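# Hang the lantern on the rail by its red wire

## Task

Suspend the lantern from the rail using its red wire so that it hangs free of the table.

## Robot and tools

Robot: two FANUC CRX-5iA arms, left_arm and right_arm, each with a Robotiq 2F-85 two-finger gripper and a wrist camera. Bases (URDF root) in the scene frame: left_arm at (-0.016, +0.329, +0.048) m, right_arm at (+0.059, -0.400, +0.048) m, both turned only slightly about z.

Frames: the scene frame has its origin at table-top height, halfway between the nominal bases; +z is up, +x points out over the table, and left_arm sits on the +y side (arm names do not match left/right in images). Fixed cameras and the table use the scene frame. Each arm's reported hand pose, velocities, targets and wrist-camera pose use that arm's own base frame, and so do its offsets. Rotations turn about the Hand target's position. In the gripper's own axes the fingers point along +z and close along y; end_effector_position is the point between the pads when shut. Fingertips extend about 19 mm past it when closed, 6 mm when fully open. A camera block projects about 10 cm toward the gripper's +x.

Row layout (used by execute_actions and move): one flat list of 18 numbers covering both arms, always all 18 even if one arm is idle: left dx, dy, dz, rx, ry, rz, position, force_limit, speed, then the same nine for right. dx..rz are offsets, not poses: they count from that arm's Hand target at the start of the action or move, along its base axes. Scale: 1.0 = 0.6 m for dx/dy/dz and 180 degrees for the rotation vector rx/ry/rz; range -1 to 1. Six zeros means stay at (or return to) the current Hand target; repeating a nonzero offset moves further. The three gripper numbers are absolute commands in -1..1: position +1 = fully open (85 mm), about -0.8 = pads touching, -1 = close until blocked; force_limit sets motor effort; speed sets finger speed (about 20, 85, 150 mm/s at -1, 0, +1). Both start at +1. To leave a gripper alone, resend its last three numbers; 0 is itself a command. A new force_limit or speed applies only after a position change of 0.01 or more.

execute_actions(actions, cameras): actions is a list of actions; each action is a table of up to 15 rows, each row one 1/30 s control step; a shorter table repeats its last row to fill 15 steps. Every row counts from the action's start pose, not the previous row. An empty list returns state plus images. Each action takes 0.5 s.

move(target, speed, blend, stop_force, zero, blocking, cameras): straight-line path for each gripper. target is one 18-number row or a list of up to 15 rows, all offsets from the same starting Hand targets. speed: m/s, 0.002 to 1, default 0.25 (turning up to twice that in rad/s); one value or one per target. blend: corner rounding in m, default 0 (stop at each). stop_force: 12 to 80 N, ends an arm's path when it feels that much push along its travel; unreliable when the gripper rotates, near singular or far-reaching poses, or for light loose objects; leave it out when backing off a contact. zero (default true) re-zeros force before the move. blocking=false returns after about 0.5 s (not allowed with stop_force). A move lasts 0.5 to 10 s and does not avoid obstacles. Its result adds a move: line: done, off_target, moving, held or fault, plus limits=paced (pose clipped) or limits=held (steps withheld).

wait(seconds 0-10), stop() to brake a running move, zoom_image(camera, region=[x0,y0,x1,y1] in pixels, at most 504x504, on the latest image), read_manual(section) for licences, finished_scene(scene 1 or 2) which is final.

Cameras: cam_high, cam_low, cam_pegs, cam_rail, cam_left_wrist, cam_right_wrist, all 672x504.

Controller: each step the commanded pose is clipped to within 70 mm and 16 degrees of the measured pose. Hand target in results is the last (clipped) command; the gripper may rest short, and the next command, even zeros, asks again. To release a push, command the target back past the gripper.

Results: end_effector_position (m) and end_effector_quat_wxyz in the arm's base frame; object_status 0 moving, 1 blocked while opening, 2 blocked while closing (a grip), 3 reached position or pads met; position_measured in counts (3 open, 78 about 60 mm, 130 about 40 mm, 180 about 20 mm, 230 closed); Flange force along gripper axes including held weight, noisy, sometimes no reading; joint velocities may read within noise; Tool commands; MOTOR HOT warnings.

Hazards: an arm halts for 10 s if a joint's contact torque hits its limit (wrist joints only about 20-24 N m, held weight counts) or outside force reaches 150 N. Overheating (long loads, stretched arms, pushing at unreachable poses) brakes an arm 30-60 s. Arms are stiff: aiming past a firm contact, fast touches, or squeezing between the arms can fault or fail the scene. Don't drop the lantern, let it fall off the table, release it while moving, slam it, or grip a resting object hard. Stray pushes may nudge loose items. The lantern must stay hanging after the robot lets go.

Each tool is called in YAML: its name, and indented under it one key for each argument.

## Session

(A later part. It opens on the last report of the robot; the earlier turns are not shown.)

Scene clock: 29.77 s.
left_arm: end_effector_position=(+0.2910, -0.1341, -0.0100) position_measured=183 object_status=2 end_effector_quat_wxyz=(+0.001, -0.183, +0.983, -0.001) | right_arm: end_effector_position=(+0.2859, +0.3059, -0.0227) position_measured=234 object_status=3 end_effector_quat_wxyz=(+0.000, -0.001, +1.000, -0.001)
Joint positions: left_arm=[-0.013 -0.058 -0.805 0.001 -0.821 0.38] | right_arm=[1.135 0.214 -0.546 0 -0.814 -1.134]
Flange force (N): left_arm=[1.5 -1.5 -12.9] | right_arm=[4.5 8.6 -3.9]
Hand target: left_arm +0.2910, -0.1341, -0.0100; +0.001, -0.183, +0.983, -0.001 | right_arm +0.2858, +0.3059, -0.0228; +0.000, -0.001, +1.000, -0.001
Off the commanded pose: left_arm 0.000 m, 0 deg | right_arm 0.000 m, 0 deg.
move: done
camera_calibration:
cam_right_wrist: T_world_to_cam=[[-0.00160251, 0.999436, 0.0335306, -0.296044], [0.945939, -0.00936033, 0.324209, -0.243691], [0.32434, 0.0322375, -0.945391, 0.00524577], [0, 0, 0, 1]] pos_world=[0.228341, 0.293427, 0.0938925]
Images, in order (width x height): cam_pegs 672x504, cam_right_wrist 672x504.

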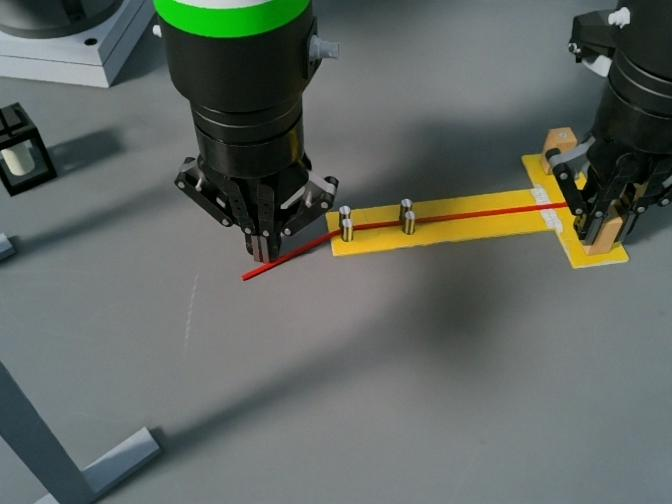

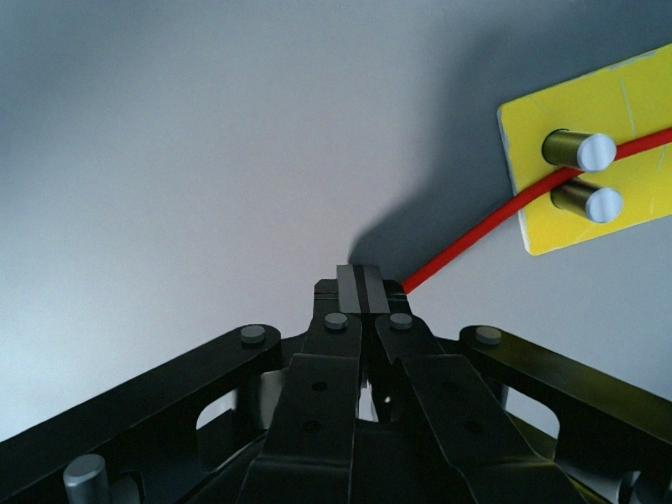

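move:
  target:
    - [0,0,0,0,0,0,-1,1,-0.5,0.043,0.047,0,0,0,0,-1,1,1]
    - [0,0,0,0,0,0,-1,1,-0.5,0.056,0.109,0,0,0,0,-1,1,1]
    - [0,0,0,0,0,0,-1,1,-0.5,0.037,0.17,0,0,0,0,-1,1,1]
    - [0,0,0,0,0,0,-1,1,-0.5,-0.004,0.21,0,0,0,0,-1,1,1]
  speed: 0.04
  blend: 0.005
  cameras: ["cam_pegs","cam_right_wrist"]

Scene clock: 34.60 s.
left_arm: end_effector_position=(+0.2910, -0.1341, -0.0100) position_measured=183 object_status=2 end_effector_quat_wxyz=(+0.001, -0.183, +0.983, -0.001) | right_arm: end_effector_position=(+0.2834, +0.4319, -0.0228) position_measured=234 object_status=3 end_effector_quat_wxyz=(+0.000, -0.001, +1.000, -0.001)
Joint positions: left_arm=[-0.013 -0.058 -0.805 0.001 -0.821 0.38] | right_arm=[1.244 0.418 -0.262 0 -0.894 -1.242]
Flange force (N): left_arm=[2.0 -0.5 -18.0] | right_arm=[-2.4 7.7 3.2]
Hand target: left_arm +0.2910, -0.1341, -0.0100; +0.001, -0.183, +0.983, -0.001 | right_arm +0.2834, +0.4319, -0.0228; +0.000, -0.001, +1.000, -0.001
Off the commanded pose: left_arm 0.000 m, 0 deg | right_arm 0.000 m, 0 deg.
move: done
camera_calibration:
cam_right_wrist: T_world_to_cam=[[-0.00140804, 0.999435, 0.0335952, -0.422025], [0.94601, -0.00955807, 0.323996, -0.240154], [0.324134, 0.0322376, -0.945462, 0.00201484], [0, 0, 0, 1]] pos_world=[0.225941, 0.419426, 0.0938917]
Images, in order (width x height): cam_pegs 672x504, cam_right_wrist 672x504.

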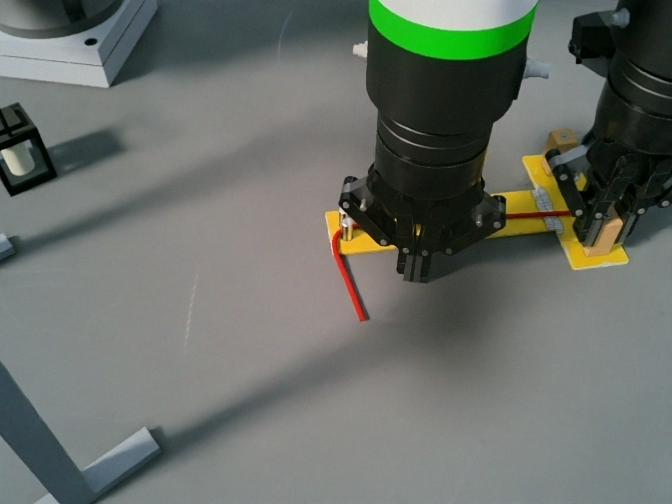

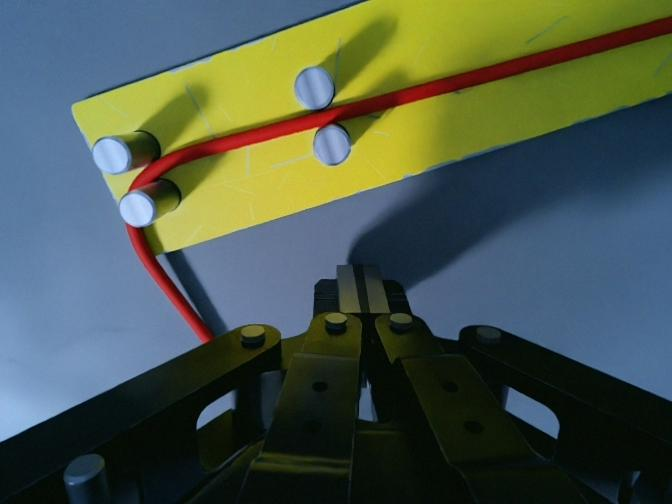

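move:
  target:
    - [0,0,0,0,0,0,-1,1,-0.5,0,0,0.08,0,0,0,-1,1,1]
    - [0,0,0,0,0,0,-1,1,-0.5,0.046,-0.145,0.08,0,0,0,-1,1,1]
    - [0,0,0,0,0,0,-1,1,-0.5,0.046,-0.145,0,0,0,0,-1,1,1]
    - [0,0,0,0,0,0,-1,1,-0.5,0.037,-0.093,0,0,0,0,-1,1,1]
    - [0,0,0,0,0,0,-1,1,-0.5,0.026,-0.064,0,0,0,0,-1,1,1]
    - [0,0,0,0,0,0,-1,1,-0.5,0.006,-0.041,0,0,0,0,-1,1,1]
    - [0,0,0,0,0,0,-1,1,-0.5,-0.007,-0.033,0,0,0,0,-1,1,1]
  speed: [0.12,0.12,0.06,0.04,0.04,0.04,0.04]
  blend: [0.01,0.01,0,0.004,0.004,0.004,0]
  cameras: ["cam_pegs","cam_right_wrist"]

Scene clock: 39.87 s.
left_arm: end_effector_position=(+0.2910, -0.1341, -0.0100) position_measured=183 object_status=2 end_effector_quat_wxyz=(+0.001, -0.183, +0.983, -0.001) | right_arm: end_effector_position=(+0.2793, +0.4121, -0.0228) position_measured=234 object_status=3 end_effector_quat_wxyz=(+0.000, -0.001, +1.000, -0.001)
Joint positions: left_arm=[-0.013 -0.058 -0.805 0.001 -0.821 0.38] | right_arm=[1.239 0.379 -0.318 0 -0.876 -1.238]
Flange force (N): left_arm=[1.2 6.5 -27.3] | right_arm=[-11.3 0.3 -12.8]
Hand target: left_arm +0.2910, -0.1341, -0.0100; +0.001, -0.183, +0.983, -0.001 | right_arm +0.2792, +0.4121, -0.0228; +0.000, -0.001, +1.000, -0.001
Off the commanded pose: left_arm 0.000 m, 0 deg | right_arm 0.000 m, 0 deg.
move: done
camera_calibration:
cam_right_wrist: T_world_to_cam=[[-0.00131356, 0.999434, 0.0336278, -0.402266], [0.94601, -0.00965804, 0.323994, -0.236329], [0.324135, 0.0322378, -0.945461, 0.00401399], [0, 0, 0, 1]] pos_world=[0.22174, 0.399626, 0.0938916]
Images, in order (width x height): cam_pegs 672x504, cam_right_wrist 672x504.

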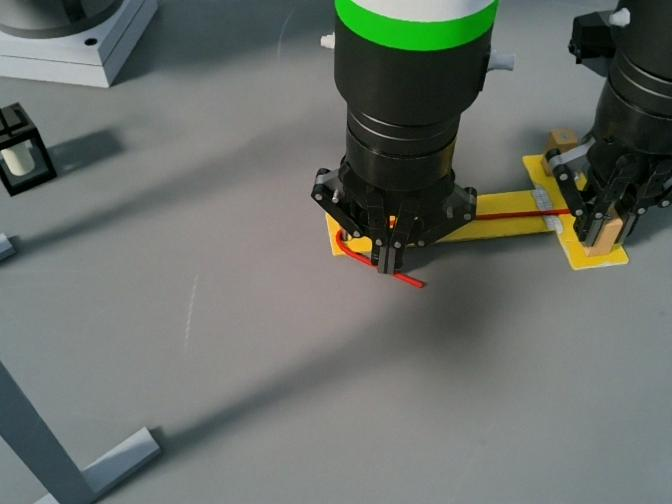

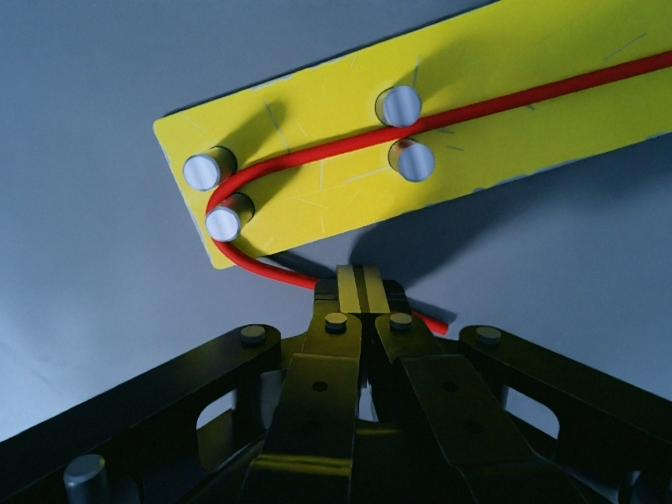

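move:
  target:
    - [0,0,0,0,0,0,-1,1,-0.5,0.01,-0.02,0,0,0,0,-1,1,1]
    - [0,0,0,0,0,0,-1,1,-0.5,0.01,-0.02,0.2,0,0,0,-1,1,1]
    - [0,0,0,0,0,0,-1,1,-0.5,-0.104,0.0865,0.2,0,0,0.594,-1,1,1]
    - [0,0,0,0,0,0,-1,1,-0.5,-0.104,0.0865,0.06,0,0,0.594,-0.4,1,-0.5]
  speed: [0.05,0.2,0.3,0.1]
  cameras: ["cam_pegs","cam_right_wrist"]

Scene clock: 48.00 s.
left_arm: end_effector_position=(+0.2910, -0.1341, -0.0100) position_measured=183 object_status=2 end_effector_quat_wxyz=(+0.001, -0.183, +0.983, -0.001) | right_arm: end_effector_position=(+0.2168, +0.4640, +0.0132) position_measured=179 object_status=0 end_effector_quat_wxyz=(-0.001, +0.804, -0.595, +0.001)
Joint positions: left_arm=[-0.013 -0.058 -0.805 0.001 -0.821 0.38] | right_arm=[1.392 0.352 -0.254 0.003 -0.965 0.474]
Flange force (N): left_arm=[0.0 -1.4 -15.5] | right_arm=[-7.7 -3.6 2.3]
Hand target: left_arm +0.2910, -0.1341, -0.0100; +0.001, -0.183, +0.983, -0.001 | right_arm +0.2168, +0.4640, +0.0132; -0.001, +0.804, -0.595, +0.001
Off the commanded pose: left_arm 0.000 m, 0 deg | right_arm 0.000 m, 0 deg.
move: done
camera_calibration:
cam_right_wrist: T_world_to_cam=[[-0.955748, -0.29227, 0.0335159, 0.350899], [-0.266244, 0.907801, 0.324055, -0.351326], [-0.125138, 0.300792, -0.945444, 0.0294082], [0, 0, 0, 1]] pos_world=[0.245513, 0.412646, 0.129892]
Images, in order (width x height): cam_pegs 672x504, cam_right_wrist 672x504.

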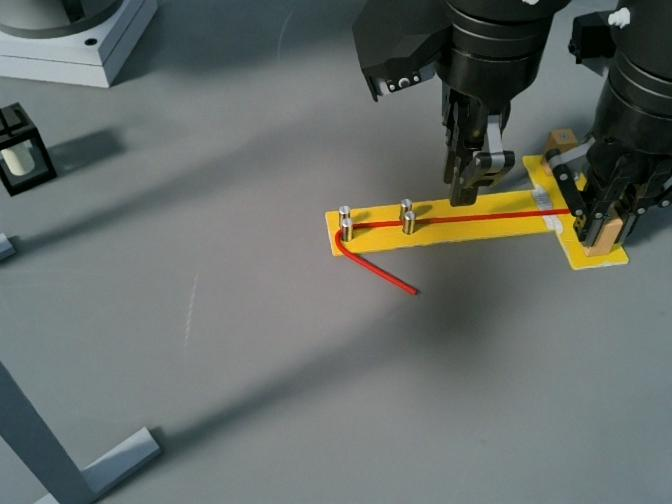

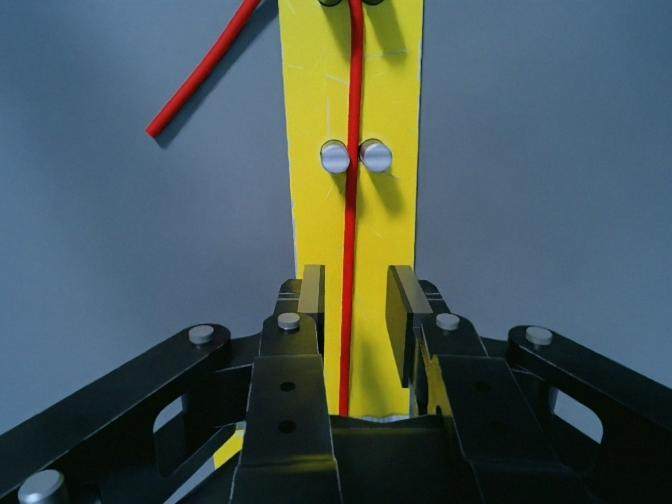

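move:
  target: [0,0,0,0,0,0,-1,1,-0.5,0.0038,0.0012,-0.075,0,0,0,-0.4,1,-0.5]
  speed: 0.012
  stop_force: 12
  cameras: ["cam_right_wrist"]

Scene clock: 51.83 s.
left_arm: end_effector_position=(+0.2910, -0.1341, -0.0100) position_measured=183 object_status=2 end_effector_quat_wxyz=(+0.001, -0.183, +0.983, -0.001) | right_arm: end_effector_position=(+0.2188, +0.4647, -0.0236) position_measured=179 object_status=3 end_effector_quat_wxyz=(-0.001, +0.804, -0.595, +0.001)
Joint positions: left_arm=[-0.013 -0.058 -0.805 0.001 -0.821 0.38] | right_arm=[1.388 0.41 -0.276 0.004 -0.884 0.477]
Flange force (N): left_arm=[0.2 -1.0 -15.8] | right_arm=[-4.5 5.4 -27.8]
Hand target: left_arm +0.2910, -0.1341, -0.0100; +0.001, -0.183, +0.983, -0.001 | right_arm +0.2188, +0.4646, -0.0236; -0.001, +0.804, -0.595, +0.001 (not the last commanded pose)
Off the commanded pose: left_arm 0.000 m, 0 deg | right_arm 0.008 m, 0 deg.
move: contact (right_arm)
camera_calibration:
cam_right_wrist: T_world_to_cam=[[-0.955713, -0.292407, 0.0333354, 0.354191], [-0.26642, 0.907726, 0.324119, -0.339339], [-0.125034, 0.300884, -0.945429, -0.00548573], [0, 0, 0, 1]] pos_world=[0.247412, 0.413246, 0.0929929]
Images, in order (width x height): cam_right_wrist 672x504.

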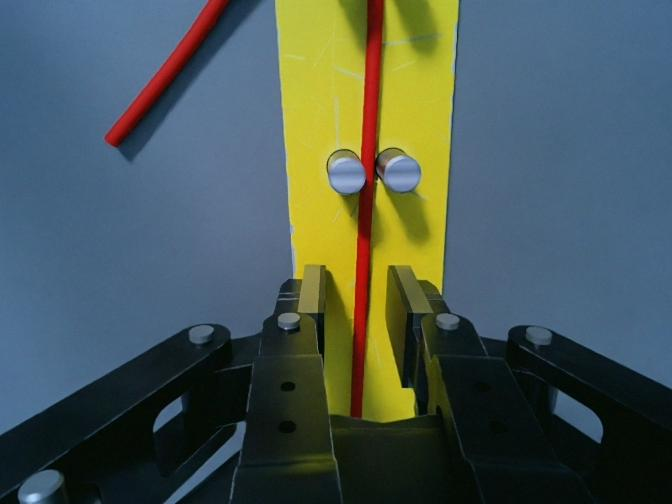

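move:
  target:
    - [0,0,0,0,0,0,-1,1,-0.5,0,0,0.007,0,0,0,-0.4,1,-0.5]
    - [0,0,0,0,0,0,-1,1,-0.5,0,0,0.007,0,0,0,-1,0,-1]
    - [0,0,0,0,0,0,-1,1,-0.5,0.0125,-0.0415,0.007,0,0,0,-1,0,-1]
  speed: 0.04
  cameras: ["cam_right_wrist","cam_pegs"]

Scene clock: 54.97 s.
left_arm: end_effector_position=(+0.2910, -0.1341, -0.0100) position_measured=183 object_status=2 end_effector_quat_wxyz=(+0.001, -0.183, +0.983, -0.001) | right_arm: end_effector_position=(+0.2262, +0.4398, -0.0194) position_measured=231 object_status=3 end_effector_quat_wxyz=(-0.001, +0.804, -0.595, +0.001)
Joint positions: left_arm=[-0.013 -0.058 -0.805 0.001 -0.821 0.38] | right_arm=[1.363 0.365 -0.33 0.004 -0.875 0.502]
Flange force (N): left_arm=[0.6 -0.5 -15.8] | right_arm=[-8.4 -2.6 0.0]
Hand target: left_arm +0.2910, -0.1341, -0.0100; +0.001, -0.183, +0.983, -0.001 | right_arm +0.2263, +0.4397, -0.0194; -0.001, +0.804, -0.595, +0.001
Off the commanded pose: left_arm 0.000 m, 0 deg | right_arm 0.000 m, 0 deg.
move: done
camera_calibration:
cam_right_wrist: T_world_to_cam=[[-0.955726, -0.29235, 0.0334568, 0.353908], [-0.266326, 0.907745, 0.324143, -0.316133], [-0.125134, 0.300881, -0.945416, 0.00693965], [0, 0, 0, 1]] pos_world=[0.254912, 0.388346, 0.0971926]
Images, in order (width x height): cam_pegs 672x504, cam_right_wrist 672x504.

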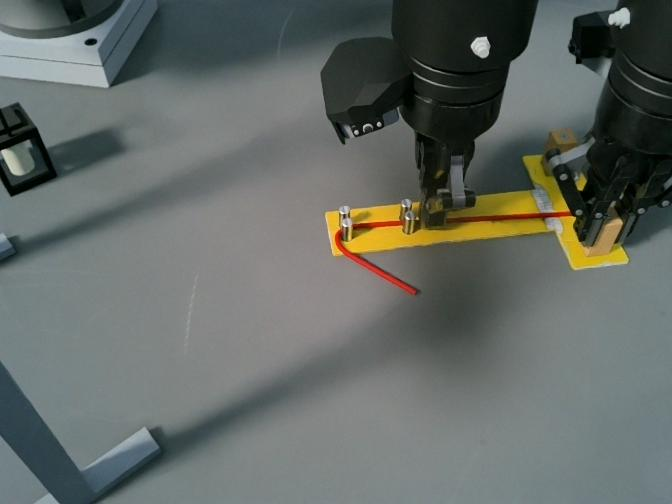

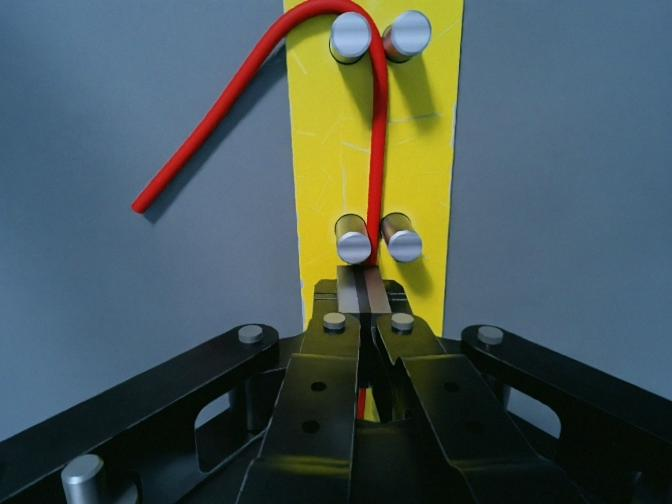

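move:
  target:
    - [0,0,0,0,0,0,-1,1,-0.5,0,0,0.008,0,0,0,-0.4,1,-0.5]
    - [0,0,0,0,0,0,-1,1,-0.5,-0.0125,0.0415,0.008,0,0,0,-0.4,1,-0.5]
    - [0,0,0,0,0,0,-1,1,-0.5,-0.0125,0.0415,-0.004,0,0,0,-0.4,1,-0.5]
    - [0,0,0,0,0,0,-1,1,-0.5,-0.0125,0.0415,-0.004,0,0,0,-1,0,-1]
  speed: 0.04
  cameras: ["cam_right_wrist"]

Scene clock: 58.43 s.
left_arm: end_effector_position=(+0.2910, -0.1341, -0.0100) position_measured=183 object_status=2 end_effector_quat_wxyz=(+0.001, -0.183, +0.983, -0.001) | right_arm: end_effector_position=(+0.2187, +0.4646, -0.0218) position_measured=226 object_status=0 end_effector_quat_wxyz=(-0.001, +0.804, -0.595, +0.001)
Joint positions: left_arm=[-0.013 -0.058 -0.805 0.001 -0.821 0.38] | right_arm=[1.388 0.408 -0.275 0.004 -0.888 0.477]
Flange force (N): left_arm=[0.7 1.1 -17.8] | right_arm=[-8.3 2.8 -14.8]
Hand target: left_arm +0.2910, -0.1341, -0.0100; +0.001, -0.183, +0.983, -0.001 | right_arm +0.2188, +0.4646, -0.0218; -0.001, +0.804, -0.595, +0.001
Off the commanded pose: left_arm 0.000 m, 0 deg | right_arm 0.000 m, 0 deg.
move: done
camera_calibration:
cam_right_wrist: T_world_to_cam=[[-0.955726, -0.29235, 0.0334568, 0.3541], [-0.266326, 0.907745, 0.324143, -0.339956], [-0.125134, 0.300881, -0.945416, -0.00375979], [0, 0, 0, 1]] pos_world=[0.247412, 0.413246, 0.0947926]
Images, in order (width x height): cam_right_wrist 672x504.

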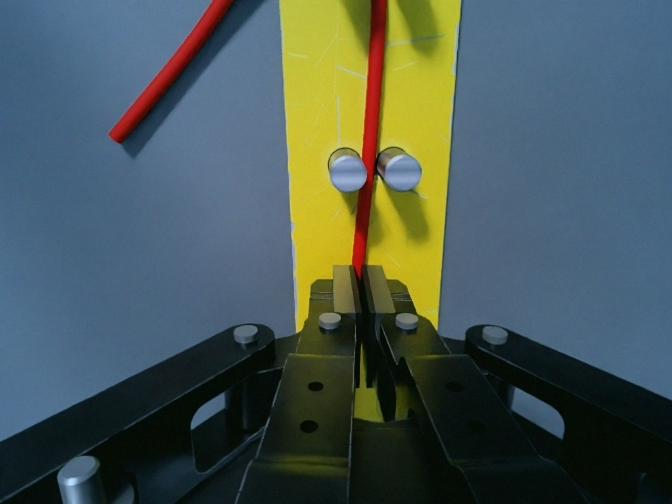

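move:
  target: [0,0,0,0,0,0,-1,1,-0.5,0.0125,-0.0425,0.0015,0,0,0,-1,0,-1]
  speed: 0.03
  cameras: ["cam_right_wrist"]

Scene clock: 59.77 s.
left_arm: end_effector_position=(+0.2910, -0.1341, -0.0100) position_measured=183 object_status=2 end_effector_quat_wxyz=(+0.001, -0.183, +0.983, -0.001) | right_arm: end_effector_position=(+0.2263, +0.4392, -0.0209) position_measured=226 object_status=2 end_effector_quat_wxyz=(-0.001, +0.804, -0.595, +0.001)
Joint positions: left_arm=[-0.013 -0.058 -0.805 0.001 -0.821 0.38] | right_arm=[1.363 0.366 -0.333 0.004 -0.871 0.503]
Flange force (N): left_arm=[-0.3 -4.9 -9.4] | right_arm=[-14.2 -0.6 3.2]
Hand target: left_arm +0.2910, -0.1341, -0.0100; +0.001, -0.183, +0.983, -0.001 | right_arm +0.2263, +0.4391, -0.0209; -0.001, +0.804, -0.595, +0.001
Off the commanded pose: left_arm 0.000 m, 0 deg | right_arm 0.000 m, 0 deg.
move: done
camera_calibration:
cam_right_wrist: T_world_to_cam=[[-0.955726, -0.29235, 0.0334568, 0.353783], [-0.266326, 0.907745, 0.324143, -0.315103], [-0.125134, 0.300881, -0.945416, 0.00570205], [0, 0, 0, 1]] pos_world=[0.254912, 0.387746, 0.0956926]
Images, in order (width x height): cam_right_wrist 672x504.

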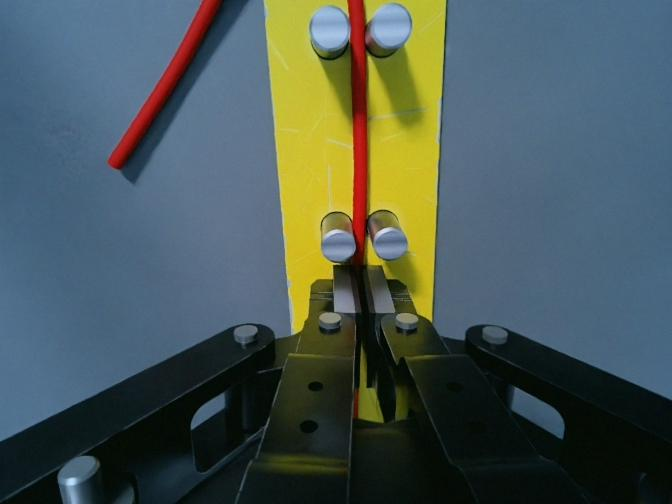

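move:
  target:
    - [0,0,0,0,0,0,-1,1,-0.5,0,0,0,0,0,0,-0.4,1,-0.5]
    - [0,0,0,0,0,0,-1,1,-0.5,0,0,0.02,0,0,0,-0.4,1,-0.5]
    - [0,0,0,0,0,0,-1,1,-0.5,-0.0125,0.0425,0.02,0,0,0,-0.4,1,-0.5]
    - [0,0,0,0,0,0,-1,1,-0.5,-0.0125,0.0425,-0.0015,0,0,0,-0.4,1,-0.5]
    - [0,0,0,0,0,0,-1,1,-0.5,-0.0125,0.0425,-0.0015,0,0,0,-1,0,-1]
    - [0,0,0,0,0,0,-1,1,-0.5,0,0,0,0,0,0,-1,0,-1]
  speed: 0.04

move:
  target:
    - [0,0,0,0,0,0,-1,1,-0.5,0,0,0,0,0,0,-0.4,1,-0.5]
    - [0,0,0,0,0,0,-1,1,-0.5,0,0,0.02,0,0,0,-0.4,1,-0.5]
    - [0,0,0,0,0,0,-1,1,-0.5,-0.0125,0.0425,0.02,0,0,0,-0.4,1,-0.5]
    - [0,0,0,0,0,0,-1,1,-0.5,-0.0125,0.0425,-0.0015,0,0,0,-0.4,1,-0.5]
    - [0,0,0,0,0,0,-1,1,-0.5,-0.0125,0.0425,-0.0015,0,0,0,-1,0,-1]
    - [0,0,0,0,0,0,-1,1,-0.5,0,0,0,0,0,0,-1,0,-1]
  speed: 0.04
  cameras: ["cam_pegs","cam_right_wrist","cam_left_wrist"]

Scene clock: 65.40 s.
left_arm: end_effector_position=(+0.2910, -0.1341, -0.0100) position_measured=183 object_status=2 end_effector_quat_wxyz=(+0.001, -0.183, +0.983, -0.001) | right_arm: end_effector_position=(+0.2263, +0.4392, -0.0209) position_measured=226 object_status=2 end_effector_quat_wxyz=(-0.001, +0.804, -0.595, +0.001)
Joint positions: left_arm=[-0.013 -0.058 -0.805 0.001 -0.821 0.38] | right_arm=[1.363 0.366 -0.333 0.004 -0.871 0.503]
Flange force (N): left_arm=[-1.4 -3.2 -10.1] | right_arm=[-11.0 1.1 2.0]
Hand target: left_arm +0.2910, -0.1341, -0.0100; +0.001, -0.183, +0.983, -0.001 | right_arm +0.2263, +0.4391, -0.0209; -0.001, +0.804, -0.595, +0.001
Off the commanded pose: left_arm 0.000 m, 0 deg | right_arm 0.000 m, 0 deg.
move: done

Scene clock: 70.47 s.
left_arm: end_effector_position=(+0.2910, -0.1341, -0.0100) position_measured=183 object_status=2 end_effector_quat_wxyz=(+0.001, -0.183, +0.983, -0.001) | right_arm: end_effector_position=(+0.2262, +0.4392, -0.0209) position_measured=226 object_status=2 end_effector_quat_wxyz=(-0.001, +0.804, -0.595, +0.001)
Joint positions: left_arm=[-0.013 -0.058 -0.805 0.001 -0.821 0.38] | right_arm=[1.363 0.366 -0.333 0.004 -0.871 0.503]
Flange force (N): left_arm=[-1.2 -3.6 -10.5] | right_arm=[-12.4 2.2 2.6]
Hand target: left_arm +0.2910, -0.1341, -0.0100; +0.001, -0.183, +0.983, -0.001 | right_arm +0.2263, +0.4391, -0.0209; -0.001, +0.804, -0.595, +0.001
Off the commanded pose: left_arm 0.000 m, 0 deg | right_arm 0.000 m, 0 deg.
move: done
camera_calibration:
cam_left_wrist: T_world_to_cam=[[-0.358322, 0.93353, 0.0112766, 0.23007], [0.882224, 0.334628, 0.331218, -0.190407], [0.305428, 0.128631, -0.943487, 0.0497012], [0, 0, 0, 1]] pos_world=[0.23524, -0.157455, 0.107364]
cam_right_wrist: T_world_to_cam=[[-0.955726, -0.29235, 0.0334568, 0.353783], [-0.266326, 0.907745, 0.324143, -0.315103], [-0.125134, 0.300881, -0.945416, 0.00570205], [0, 0, 0, 1]] pos_world=[0.254912, 0.387746, 0.0956926]
Images, in order (width x height): cam_pegs 672x504, cam_left_wrist 672x504, cam_right_wrist 672x504.

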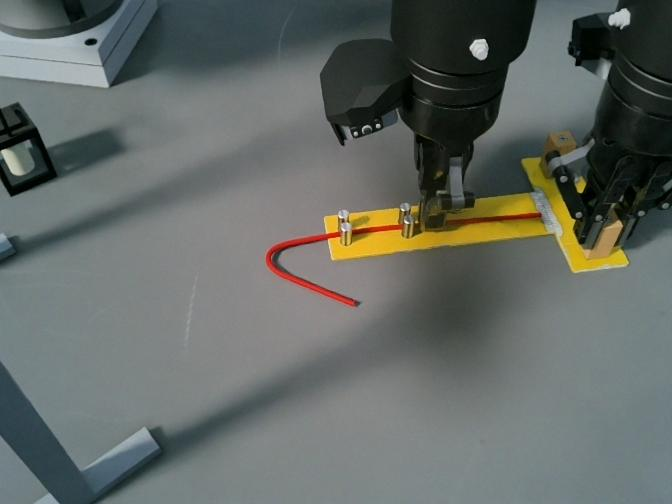

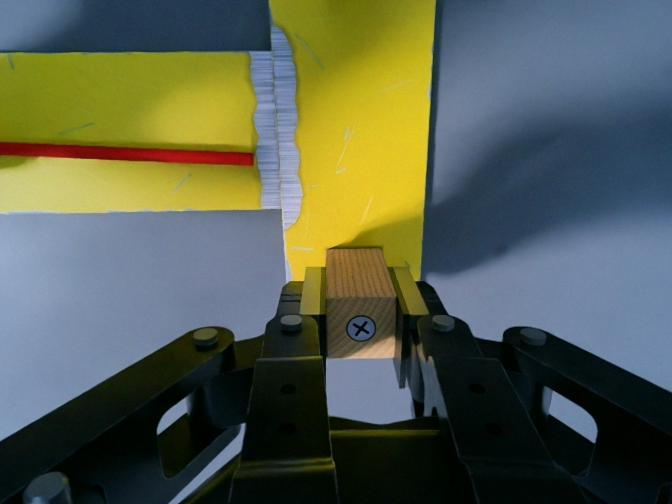

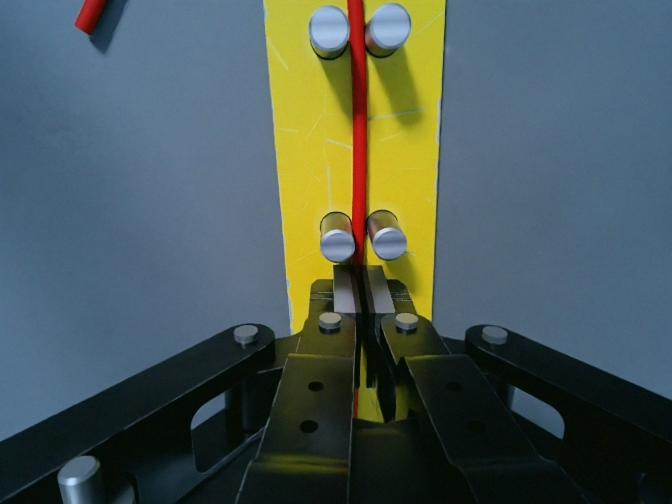

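move:
  target:
    - [0,0,0,0,0,0,-1,1,-0.5,0,0,0,0,0,0,-0.4,1,-0.5]
    - [0,0,0,0,0,0,-1,1,-0.5,0,0,0.07,0,0,0,-0.4,1,-0.5]
    - [0,0,0,0,0,0,-1,1,-0.5,0.023,0.073,0.07,0,0,0,-1,0,-0.5]
    - [0,0,0,0,0,0,-1,1,-0.5,0.023,0.073,0.0003,0,0,0,-1,0,-0.5]
  speed: 0.08
  cameras: ["cam_right_wrist"]

move:
  target:
    - [0,0,0,0,0,0,-1,1,-0.5,-0.0515,-0.0103,0,0,0,0,-1,0,-0.5]
    - [0,0,0,0,0,0,-1,1,-0.5,-0.085,-0.029,0,0,0,0,-1,0,-0.5]
    - [0,0,0,0,0,0,-1,1,-0.5,-0.11,-0.067,-0.003,0,0,0,-1,0,-0.5]
  speed: 0.04
  blend: 0.004
  cameras: ["cam_right_wrist","cam_pegs"]

Scene clock: 73.50 s.
left_arm: end_effector_position=(+0.2910, -0.1341, -0.0100) position_measured=183 object_status=2 end_effector_quat_wxyz=(+0.001, -0.183, +0.983, -0.001) | right_arm: end_effector_position=(+0.2323, +0.4585, +0.0211) position_measured=179 object_status=3 end_effector_quat_wxyz=(-0.001, +0.804, -0.595, +0.001)
Joint positions: left_arm=[-0.013 -0.058 -0.805 0.001 -0.821 0.38] | right_arm=[1.359 0.344 -0.242 0.003 -0.984 0.507]
Flange force (N): left_arm=[1.8 -0.4 -17.6] | right_arm=[-9.5 -6.1 2.3]
Hand target: left_arm +0.2910, -0.1341, -0.0100; +0.001, -0.183, +0.983, -0.001 | right_arm +0.2323, +0.4585, +0.0211; -0.001, +0.804, -0.595, +0.001 (not the last commanded pose)
Tool commands: left_gripper/position=-1.0 left_gripper/force_limit=+1.0 left_gripper/speed=-0.5 right_gripper/position=-0.4 right_gripper/force_limit=+1.0 right_gripper/speed=-0.5
Off the commanded pose: left_arm 0.000 m, 0 deg | right_arm 0.049 m, 0 deg.
move: held (right_arm; a check stopped the path); path passed 2 of 4 targets; target 3's new numbers were not sent; limits=held
pose unreachable (right arm): on one or more control steps of this call, first in action 0 (counted from 0), this arm could not follow its commanded pose, so it was not sent that pose on those steps. It may still have moved: this result reports where it is.
cause: moving toward the commanded pose would bring a part of the arm too close to another arm (a part of this arm just beyond joint 5 (wrist pitch) and a part of the left arm just beyond its joint 5 (wrist pitch), 11 mm apart when this arm was first held).
camera_calibration:
cam_right_wrist: T_world_to_cam=[[-0.95575, -0.292301, 0.0331838, 0.363778], [-0.266331, 0.907659, 0.324381, -0.344634], [-0.124937, 0.30119, -0.945344, 0.0401681], [0, 0, 0, 1]] pos_world=[0.260912, 0.407045, 0.137694]
Images, in order (width x height): cam_right_wrist 672x504.

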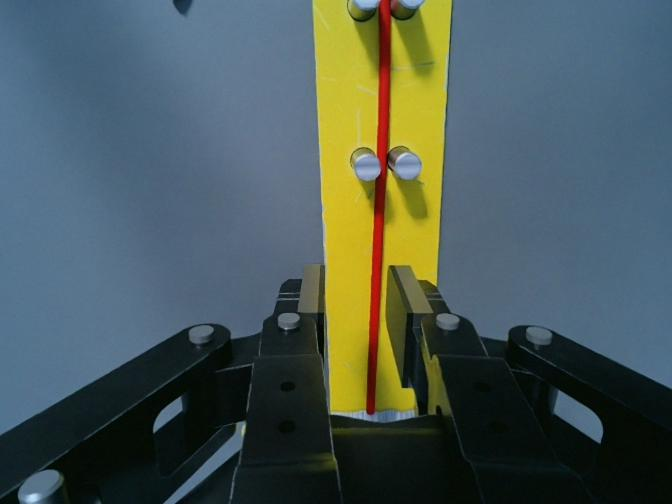

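Scene clock: 75.87 s.
left_arm: end_effector_position=(+0.2910, -0.1341, -0.0100) position_measured=183 object_status=2 end_effector_quat_wxyz=(+0.001, -0.183, +0.983, -0.001) | right_arm: end_effector_position=(+0.1663, +0.4183, +0.0193) position_measured=231 object_status=3 end_effector_quat_wxyz=(-0.001, +0.804, -0.595, +0.001)
Joint positions: left_arm=[-0.013 -0.058 -0.805 0.001 -0.821 0.38] | right_arm=[1.487 0.206 -0.428 0.004 -0.935 0.378]
Flange force (N): left_arm=[1.2 -0.1 -17.1] | right_arm=[-7.6 -2.9 1.2]
Hand target: left_arm +0.2910, -0.1341, -0.0100; +0.001, -0.183, +0.983, -0.001 | right_arm +0.1663, +0.4183, +0.0193; -0.001, +0.804, -0.595, +0.001
Off the commanded pose: left_arm 0.000 m, 0 deg | right_arm 0.000 m, 0 deg.
move: done
camera_calibration:
cam_right_wrist: T_world_to_cam=[[-0.95575, -0.292301, 0.0331838, 0.289007], [-0.266331, 0.907659, 0.324381, -0.325141], [-0.124937, 0.30119, -0.945344, 0.0423285], [0, 0, 0, 1]] pos_world=[0.194912, 0.366845, 0.135894]
Images, in order (width x height): cam_pegs 672x504, cam_right_wrist 672x504.

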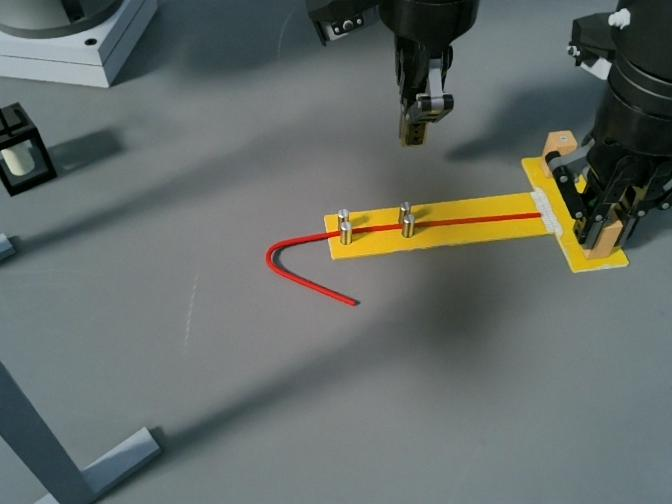

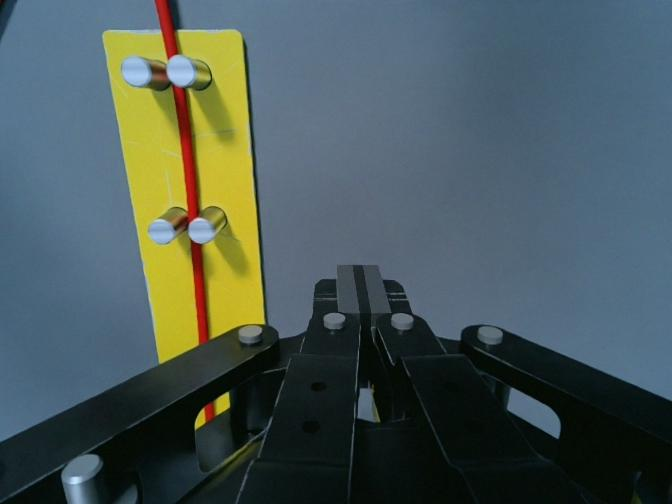

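move:
  target:
    - [0,0,0,0,0,0,-1,1,-0.5,0.13,0.072,0.01,0,0,0,-1,0,-0.5]
    - [0,0,0,0,0,0,-1,1,-0.5,0.13,0.072,-0.0667,0,0,0,-1,0,-0.5]
  speed: 0.06
  cameras: ["cam_right_wrist"]

Scene clock: 78.83 s.
left_arm: end_effector_position=(+0.2910, -0.1341, -0.0100) position_measured=183 object_status=2 end_effector_quat_wxyz=(+0.001, -0.183, +0.983, -0.001) | right_arm: end_effector_position=(+0.2442, +0.4614, +0.0127) position_measured=231 object_status=3 end_effector_quat_wxyz=(-0.001, +0.804, -0.595, +0.001)
Joint positions: left_arm=[-0.013 -0.058 -0.805 0.001 -0.821 0.38] | right_arm=[1.337 0.373 -0.225 0.003 -0.972 0.529]
Flange force (N): left_arm=[1.8 0.0 -17.9] | right_arm=[-8.1 -5.0 1.3]
Hand target: left_arm +0.2910, -0.1341, -0.0100; +0.001, -0.183, +0.983, -0.001 | right_arm +0.2443, +0.4614, +0.0127; -0.001, +0.804, -0.595, +0.001 (not the last commanded pose)
Off the commanded pose: left_arm 0.000 m, 0 deg | right_arm 0.033 m, 0 deg.
move: held (right_arm; a check stopped the path); path passed 1 of 2 targets; limits=held
pose unreachable (right arm): on one or more control steps of this call, first in action 0 (counted from 0), this arm could not follow its commanded pose, so it was not sent that pose on those steps. It may still have moved: this result reports where it is.
cause: moving toward the commanded pose would bring a part of the arm too close to another arm (a part of this arm just beyond joint 5 (wrist pitch) and a part of the left arm just beyond its joint 5 (wrist pitch), 4 mm apart when this arm was first held).
camera_calibration:
cam_right_wrist: T_world_to_cam=[[-0.955761, -0.292251, 0.0333332, 0.376336], [-0.266246, 0.907706, 0.324319, -0.34138], [-0.125039, 0.301096, -0.94536, 0.0329207], [0, 0, 0, 1]] pos_world=[0.272913, 0.409945, 0.129293]
Images, in order (width x height): cam_right_wrist 672x504.

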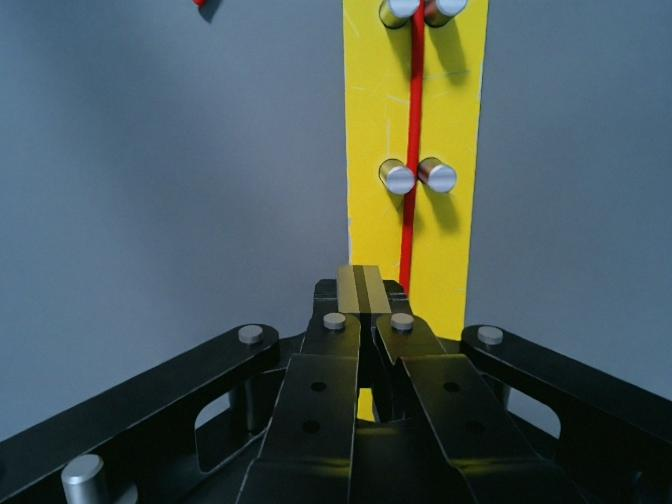

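move:
  target:
    - [0,0,0,0,0,0,-1,1,-0.5,0,0,0.02,0.083,0,0,-1,0,-0.5]
    - [0,0,0,0,0,0,-1,1,-0.5,0,0,-0.0525,0.083,0,0,-1,0,-0.5]
  speed: 0.06
  cameras: ["cam_right_wrist","cam_pegs"]

Scene clock: 82.57 s.
left_arm: end_effector_position=(+0.2910, -0.1341, -0.0100) position_measured=183 object_status=2 end_effector_quat_wxyz=(+0.001, -0.183, +0.983, -0.001) | right_arm: end_effector_position=(+0.2443, +0.4614, -0.0188) position_measured=231 object_status=3 end_effector_quat_wxyz=(-0.105, +0.797, -0.590, -0.076)
Joint positions: left_arm=[-0.013 -0.058 -0.805 0.001 -0.821 0.38] | right_arm=[1.292 0.295 -0.422 -0.12 -0.605 0.666]
Flange force (N): left_arm=[1.3 -0.2 -17.3] | right_arm=[-5.2 -5.0 5.1]
Hand target: left_arm +0.2910, -0.1341, -0.0100; +0.001, -0.183, +0.983, -0.001 | right_arm +0.2443, +0.4614, -0.0188; -0.105, +0.797, -0.590, -0.076
Off the commanded pose: left_arm 0.000 m, 0 deg | right_arm 0.000 m, 0 deg.
move: done
camera_calibration:
cam_right_wrist: T_world_to_cam=[[-0.955736, -0.291033, -0.0432361, 0.375398], [-0.266335, 0.793294, 0.547494, -0.27426], [-0.12504, 0.534775, -0.835692, -0.102555], [0, 0, 0, 1]] pos_world=[0.272912, 0.381666, 0.0806823]
Images, in order (width x height): cam_pegs 672x504, cam_right_wrist 672x504.

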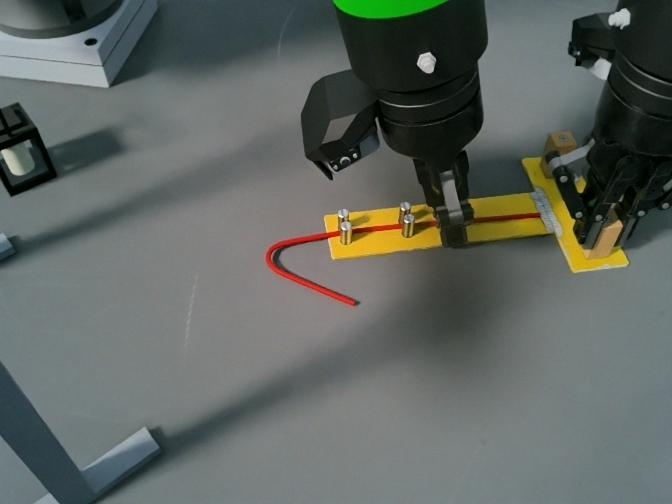

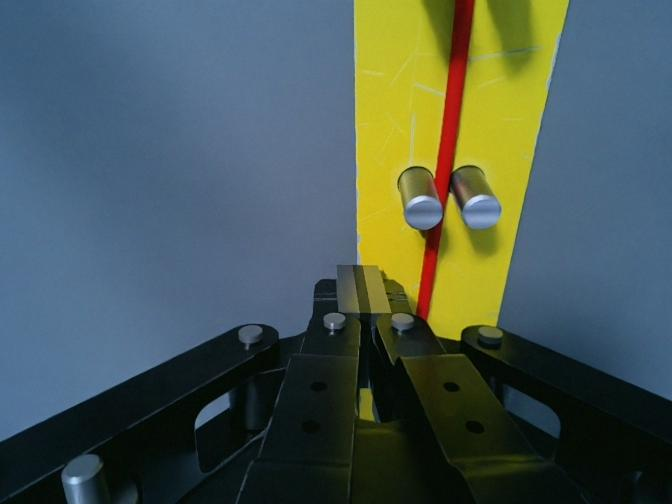

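move:
  target:
    - [0,0,0,0,0,0,-1,1,-0.5,-0.05,0.004,0,0,0,0,-1,0,-0.5]
    - [0,0,0,0,0,0,-1,1,-0.5,-0.09,-0.002,0,0,0,0,-1,0,-0.5]
    - [0,0,0,0,0,0,-1,1,-0.5,-0.117,-0.037,-0.003,0,0,0,-1,0,-0.5]
  speed: 0.04
  blend: 0.004
  cameras: ["cam_right_wrist","cam_pegs"]

Scene clock: 85.27 s.
left_arm: end_effector_position=(+0.2910, -0.1341, -0.0100) position_measured=183 object_status=2 end_effector_quat_wxyz=(+0.001, -0.183, +0.983, -0.001) | right_arm: end_effector_position=(+0.1741, +0.4392, -0.0206) position_measured=231 object_status=3 end_effector_quat_wxyz=(-0.105, +0.797, -0.590, -0.076)
Joint positions: left_arm=[-0.013 -0.058 -0.805 0.001 -0.821 0.38] | right_arm=[1.453 0.184 -0.594 -0.054 -0.534 0.458]
Flange force (N): left_arm=[5.7 3.5 -22.8] | right_arm=[-4.9 -2.5 4.6]
Hand target: left_arm +0.2910, -0.1341, -0.0100; +0.001, -0.183, +0.983, -0.001 | right_arm +0.1741, +0.4392, -0.0206; -0.105, +0.797, -0.590, -0.076
Off the commanded pose: left_arm 0.000 m, 0 deg | right_arm 0.000 m, 0 deg.
move: done
camera_calibration:
cam_right_wrist: T_world_to_cam=[[-0.955769, -0.290934, -0.0431675, 0.301733], [-0.266216, 0.793329, 0.547501, -0.274398], [-0.125041, 0.534776, -0.835691, -0.100966], [0, 0, 0, 1]] pos_world=[0.202713, 0.359466, 0.0788821]
Images, in order (width x height): cam_pegs 672x504, cam_right_wrist 672x504.

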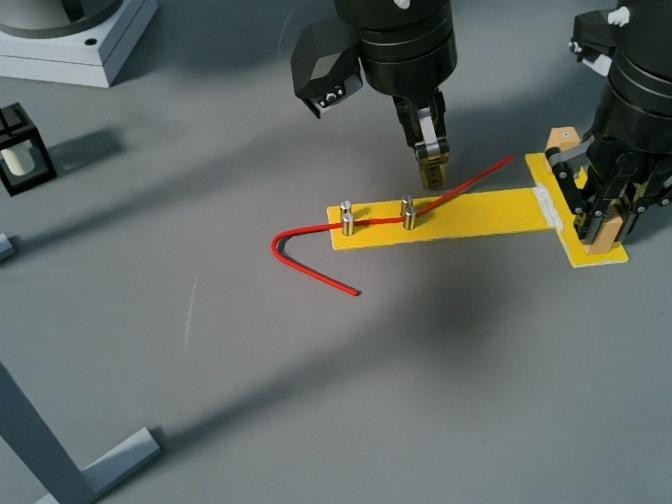

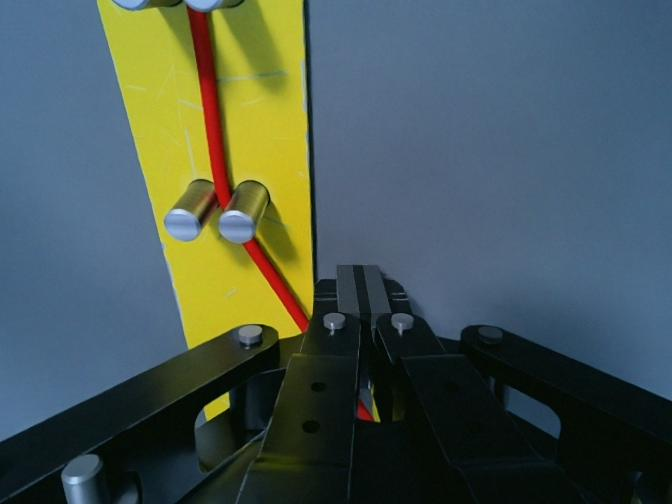

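move:
  target:
    - [0,0,0,0,0,0,-1,1,-0.5,0,0,0.08,0,0,0,-1,0,-0.5]
    - [0,0,0,0,0,0,-1,1,-0.5,0.04,0.086,0.08,0,0,0,-1,0,-0.5]
    - [0,0,0,0,0,0,-1,1,-0.5,0.04,0.086,0.01,0,0,0,-1,0,-0.5]
  speed: 0.08

move:
  target: [0,0,0,0,0,0,-1,1,-0.5,0,0,-0.05,0,0,0,-1,0,-0.5]
  speed: 0.008
  stop_force: 12
  cameras: ["cam_right_wrist","cam_pegs"]

Scene clock: 88.73 s.
left_arm: end_effector_position=(+0.2910, -0.1341, -0.0100) position_measured=183 object_status=2 end_effector_quat_wxyz=(+0.001, -0.183, +0.983, -0.001) | right_arm: end_effector_position=(+0.1981, +0.4908, -0.0146) position_measured=231 object_status=3 end_effector_quat_wxyz=(-0.105, +0.797, -0.590, -0.076)
Joint positions: left_arm=[-0.013 -0.058 -0.805 0.001 -0.821 0.38] | right_arm=[1.412 0.294 -0.426 -0.068 -0.594 0.507]
Flange force (N): left_arm=[5.9 3.4 -23.0] | right_arm=[-6.0 -4.0 5.1]
Hand target: left_arm +0.2910, -0.1341, -0.0100; +0.001, -0.183, +0.983, -0.001 | right_arm +0.1981, +0.4908, -0.0146; -0.105, +0.797, -0.590, -0.076
Off the commanded pose: left_arm 0.000 m, 0 deg | right_arm 0.000 m, 0 deg.
move: done

Scene clock: 90.23 s.
left_arm: end_effector_position=(+0.2910, -0.1341, -0.0100) position_measured=183 object_status=2 end_effector_quat_wxyz=(+0.001, -0.183, +0.983, -0.001) | right_arm: end_effector_position=(+0.1981, +0.4909, -0.0217) position_measured=231 object_status=3 end_effector_quat_wxyz=(-0.106, +0.797, -0.590, -0.076)
Joint positions: left_arm=[-0.013 -0.058 -0.805 0.001 -0.821 0.38] | right_arm=[1.412 0.307 -0.43 -0.07 -0.576 0.51]
Flange force (N): left_arm=[5.6 3.0 -22.4] | right_arm=[-5.0 2.9 -25.7]
Hand target: left_arm +0.2910, -0.1341, -0.0100; +0.001, -0.183, +0.983, -0.001 | right_arm +0.1981, +0.4909, -0.0217; -0.106, +0.797, -0.590, -0.076 (not the last commanded pose)
Off the commanded pose: left_arm 0.000 m, 0 deg | right_arm 0.023 m, 0 deg.
move: contact (right_arm)
camera_calibration:
cam_right_wrist: T_world_to_cam=[[-0.955741, -0.291014, -0.0432566, 0.339693], [-0.26632, 0.793253, 0.547561, -0.308316], [-0.125034, 0.534846, -0.835647, -0.126648], [0, 0, 0, 1]] pos_world=[0.226712, 0.411166, 0.0776825]
Images, in order (width x height): cam_pegs 672x504, cam_right_wrist 672x504.

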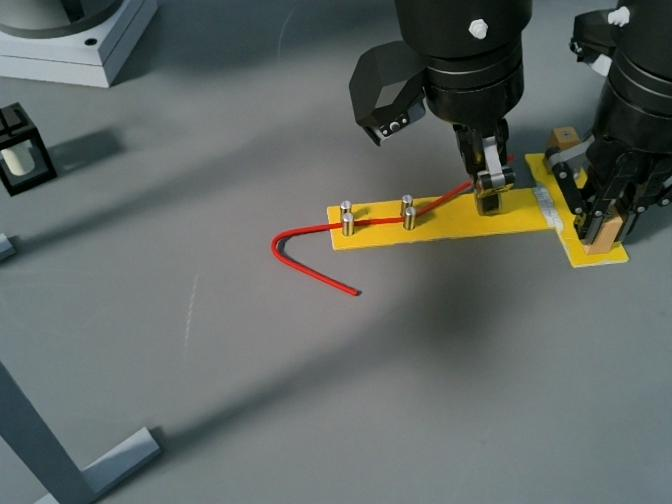

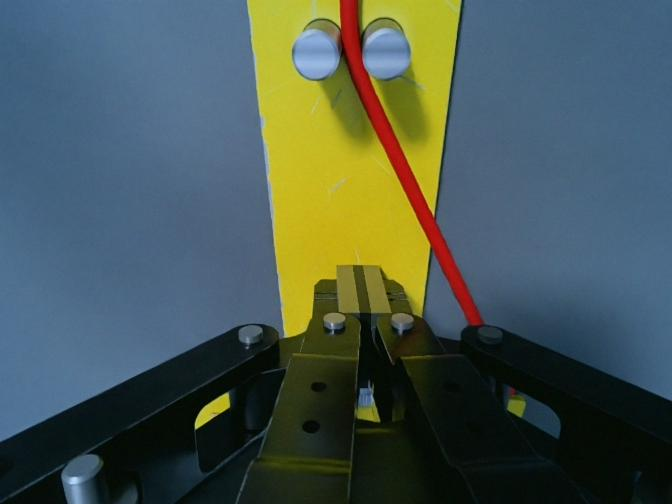

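move:
  target:
    - [0,0,0,0,0,0,-1,1,-0.5,0,0,0.0035,0,0,0,-1,0,-0.5]
    - [0,0,0,0,0,0,-1,1,-0.5,-0.029,-0.034,0.0032,0,0,0,-1,0,-0.5]
    - [0,0,0,0,0,0,-1,1,-0.5,-0.047,-0.052,0.0005,0,0,0,-1,0,-0.5]
    - [0,0,0,0,0,0,-1,1,-0.5,-0.042,-0.08,-0.0015,0,0,0,-1,0,-0.5]
  speed: 0.03
  blend: 0.003
  cameras: ["cam_right_wrist","cam_pegs"]

Scene clock: 92.90 s.
left_arm: end_effector_position=(+0.2910, -0.1341, -0.0100) position_measured=183 object_status=2 end_effector_quat_wxyz=(+0.001, -0.183, +0.983, -0.001) | right_arm: end_effector_position=(+0.1729, +0.4429, -0.0226) position_measured=231 object_status=3 end_effector_quat_wxyz=(-0.106, +0.797, -0.590, -0.076)
Joint positions: left_arm=[-0.013 -0.058 -0.805 0.001 -0.821 0.38] | right_arm=[1.457 0.195 -0.588 -0.052 -0.529 0.452]
Flange force (N): left_arm=[3.0 -4.3 -7.1] | right_arm=[-11.7 -0.9 3.2]
Hand target: left_arm +0.2910, -0.1341, -0.0100; +0.001, -0.183, +0.983, -0.001 | right_arm +0.1729, +0.4429, -0.0226; -0.106, +0.797, -0.590, -0.076
Off the commanded pose: left_arm 0.000 m, 0 deg | right_arm 0.000 m, 0 deg.
move: done; blend cut to 0.0011 m at target 1
camera_calibration:
cam_right_wrist: T_world_to_cam=[[-0.955741, -0.291014, -0.0432566, 0.301601], [-0.26632, 0.793253, 0.547561, -0.276459], [-0.125034, 0.534846, -0.835647, -0.104879], [0, 0, 0, 1]] pos_world=[0.201512, 0.363166, 0.0767825]
Images, in order (width x height): cam_pegs 672x504, cam_right_wrist 672x504.

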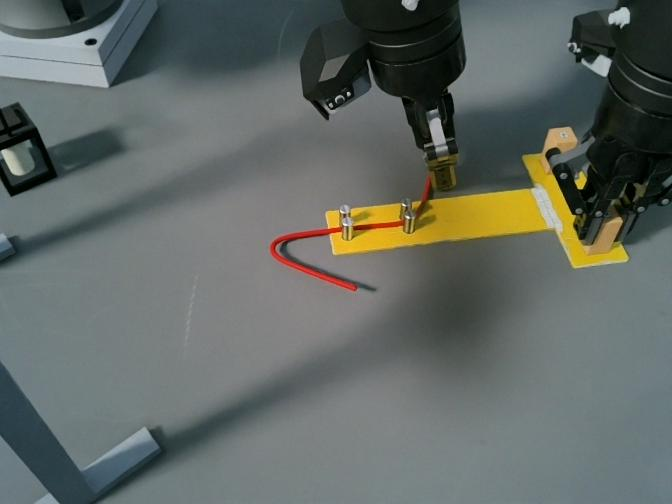

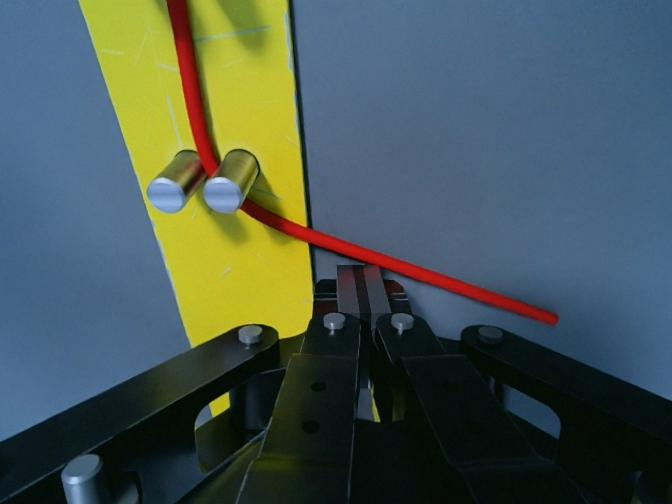

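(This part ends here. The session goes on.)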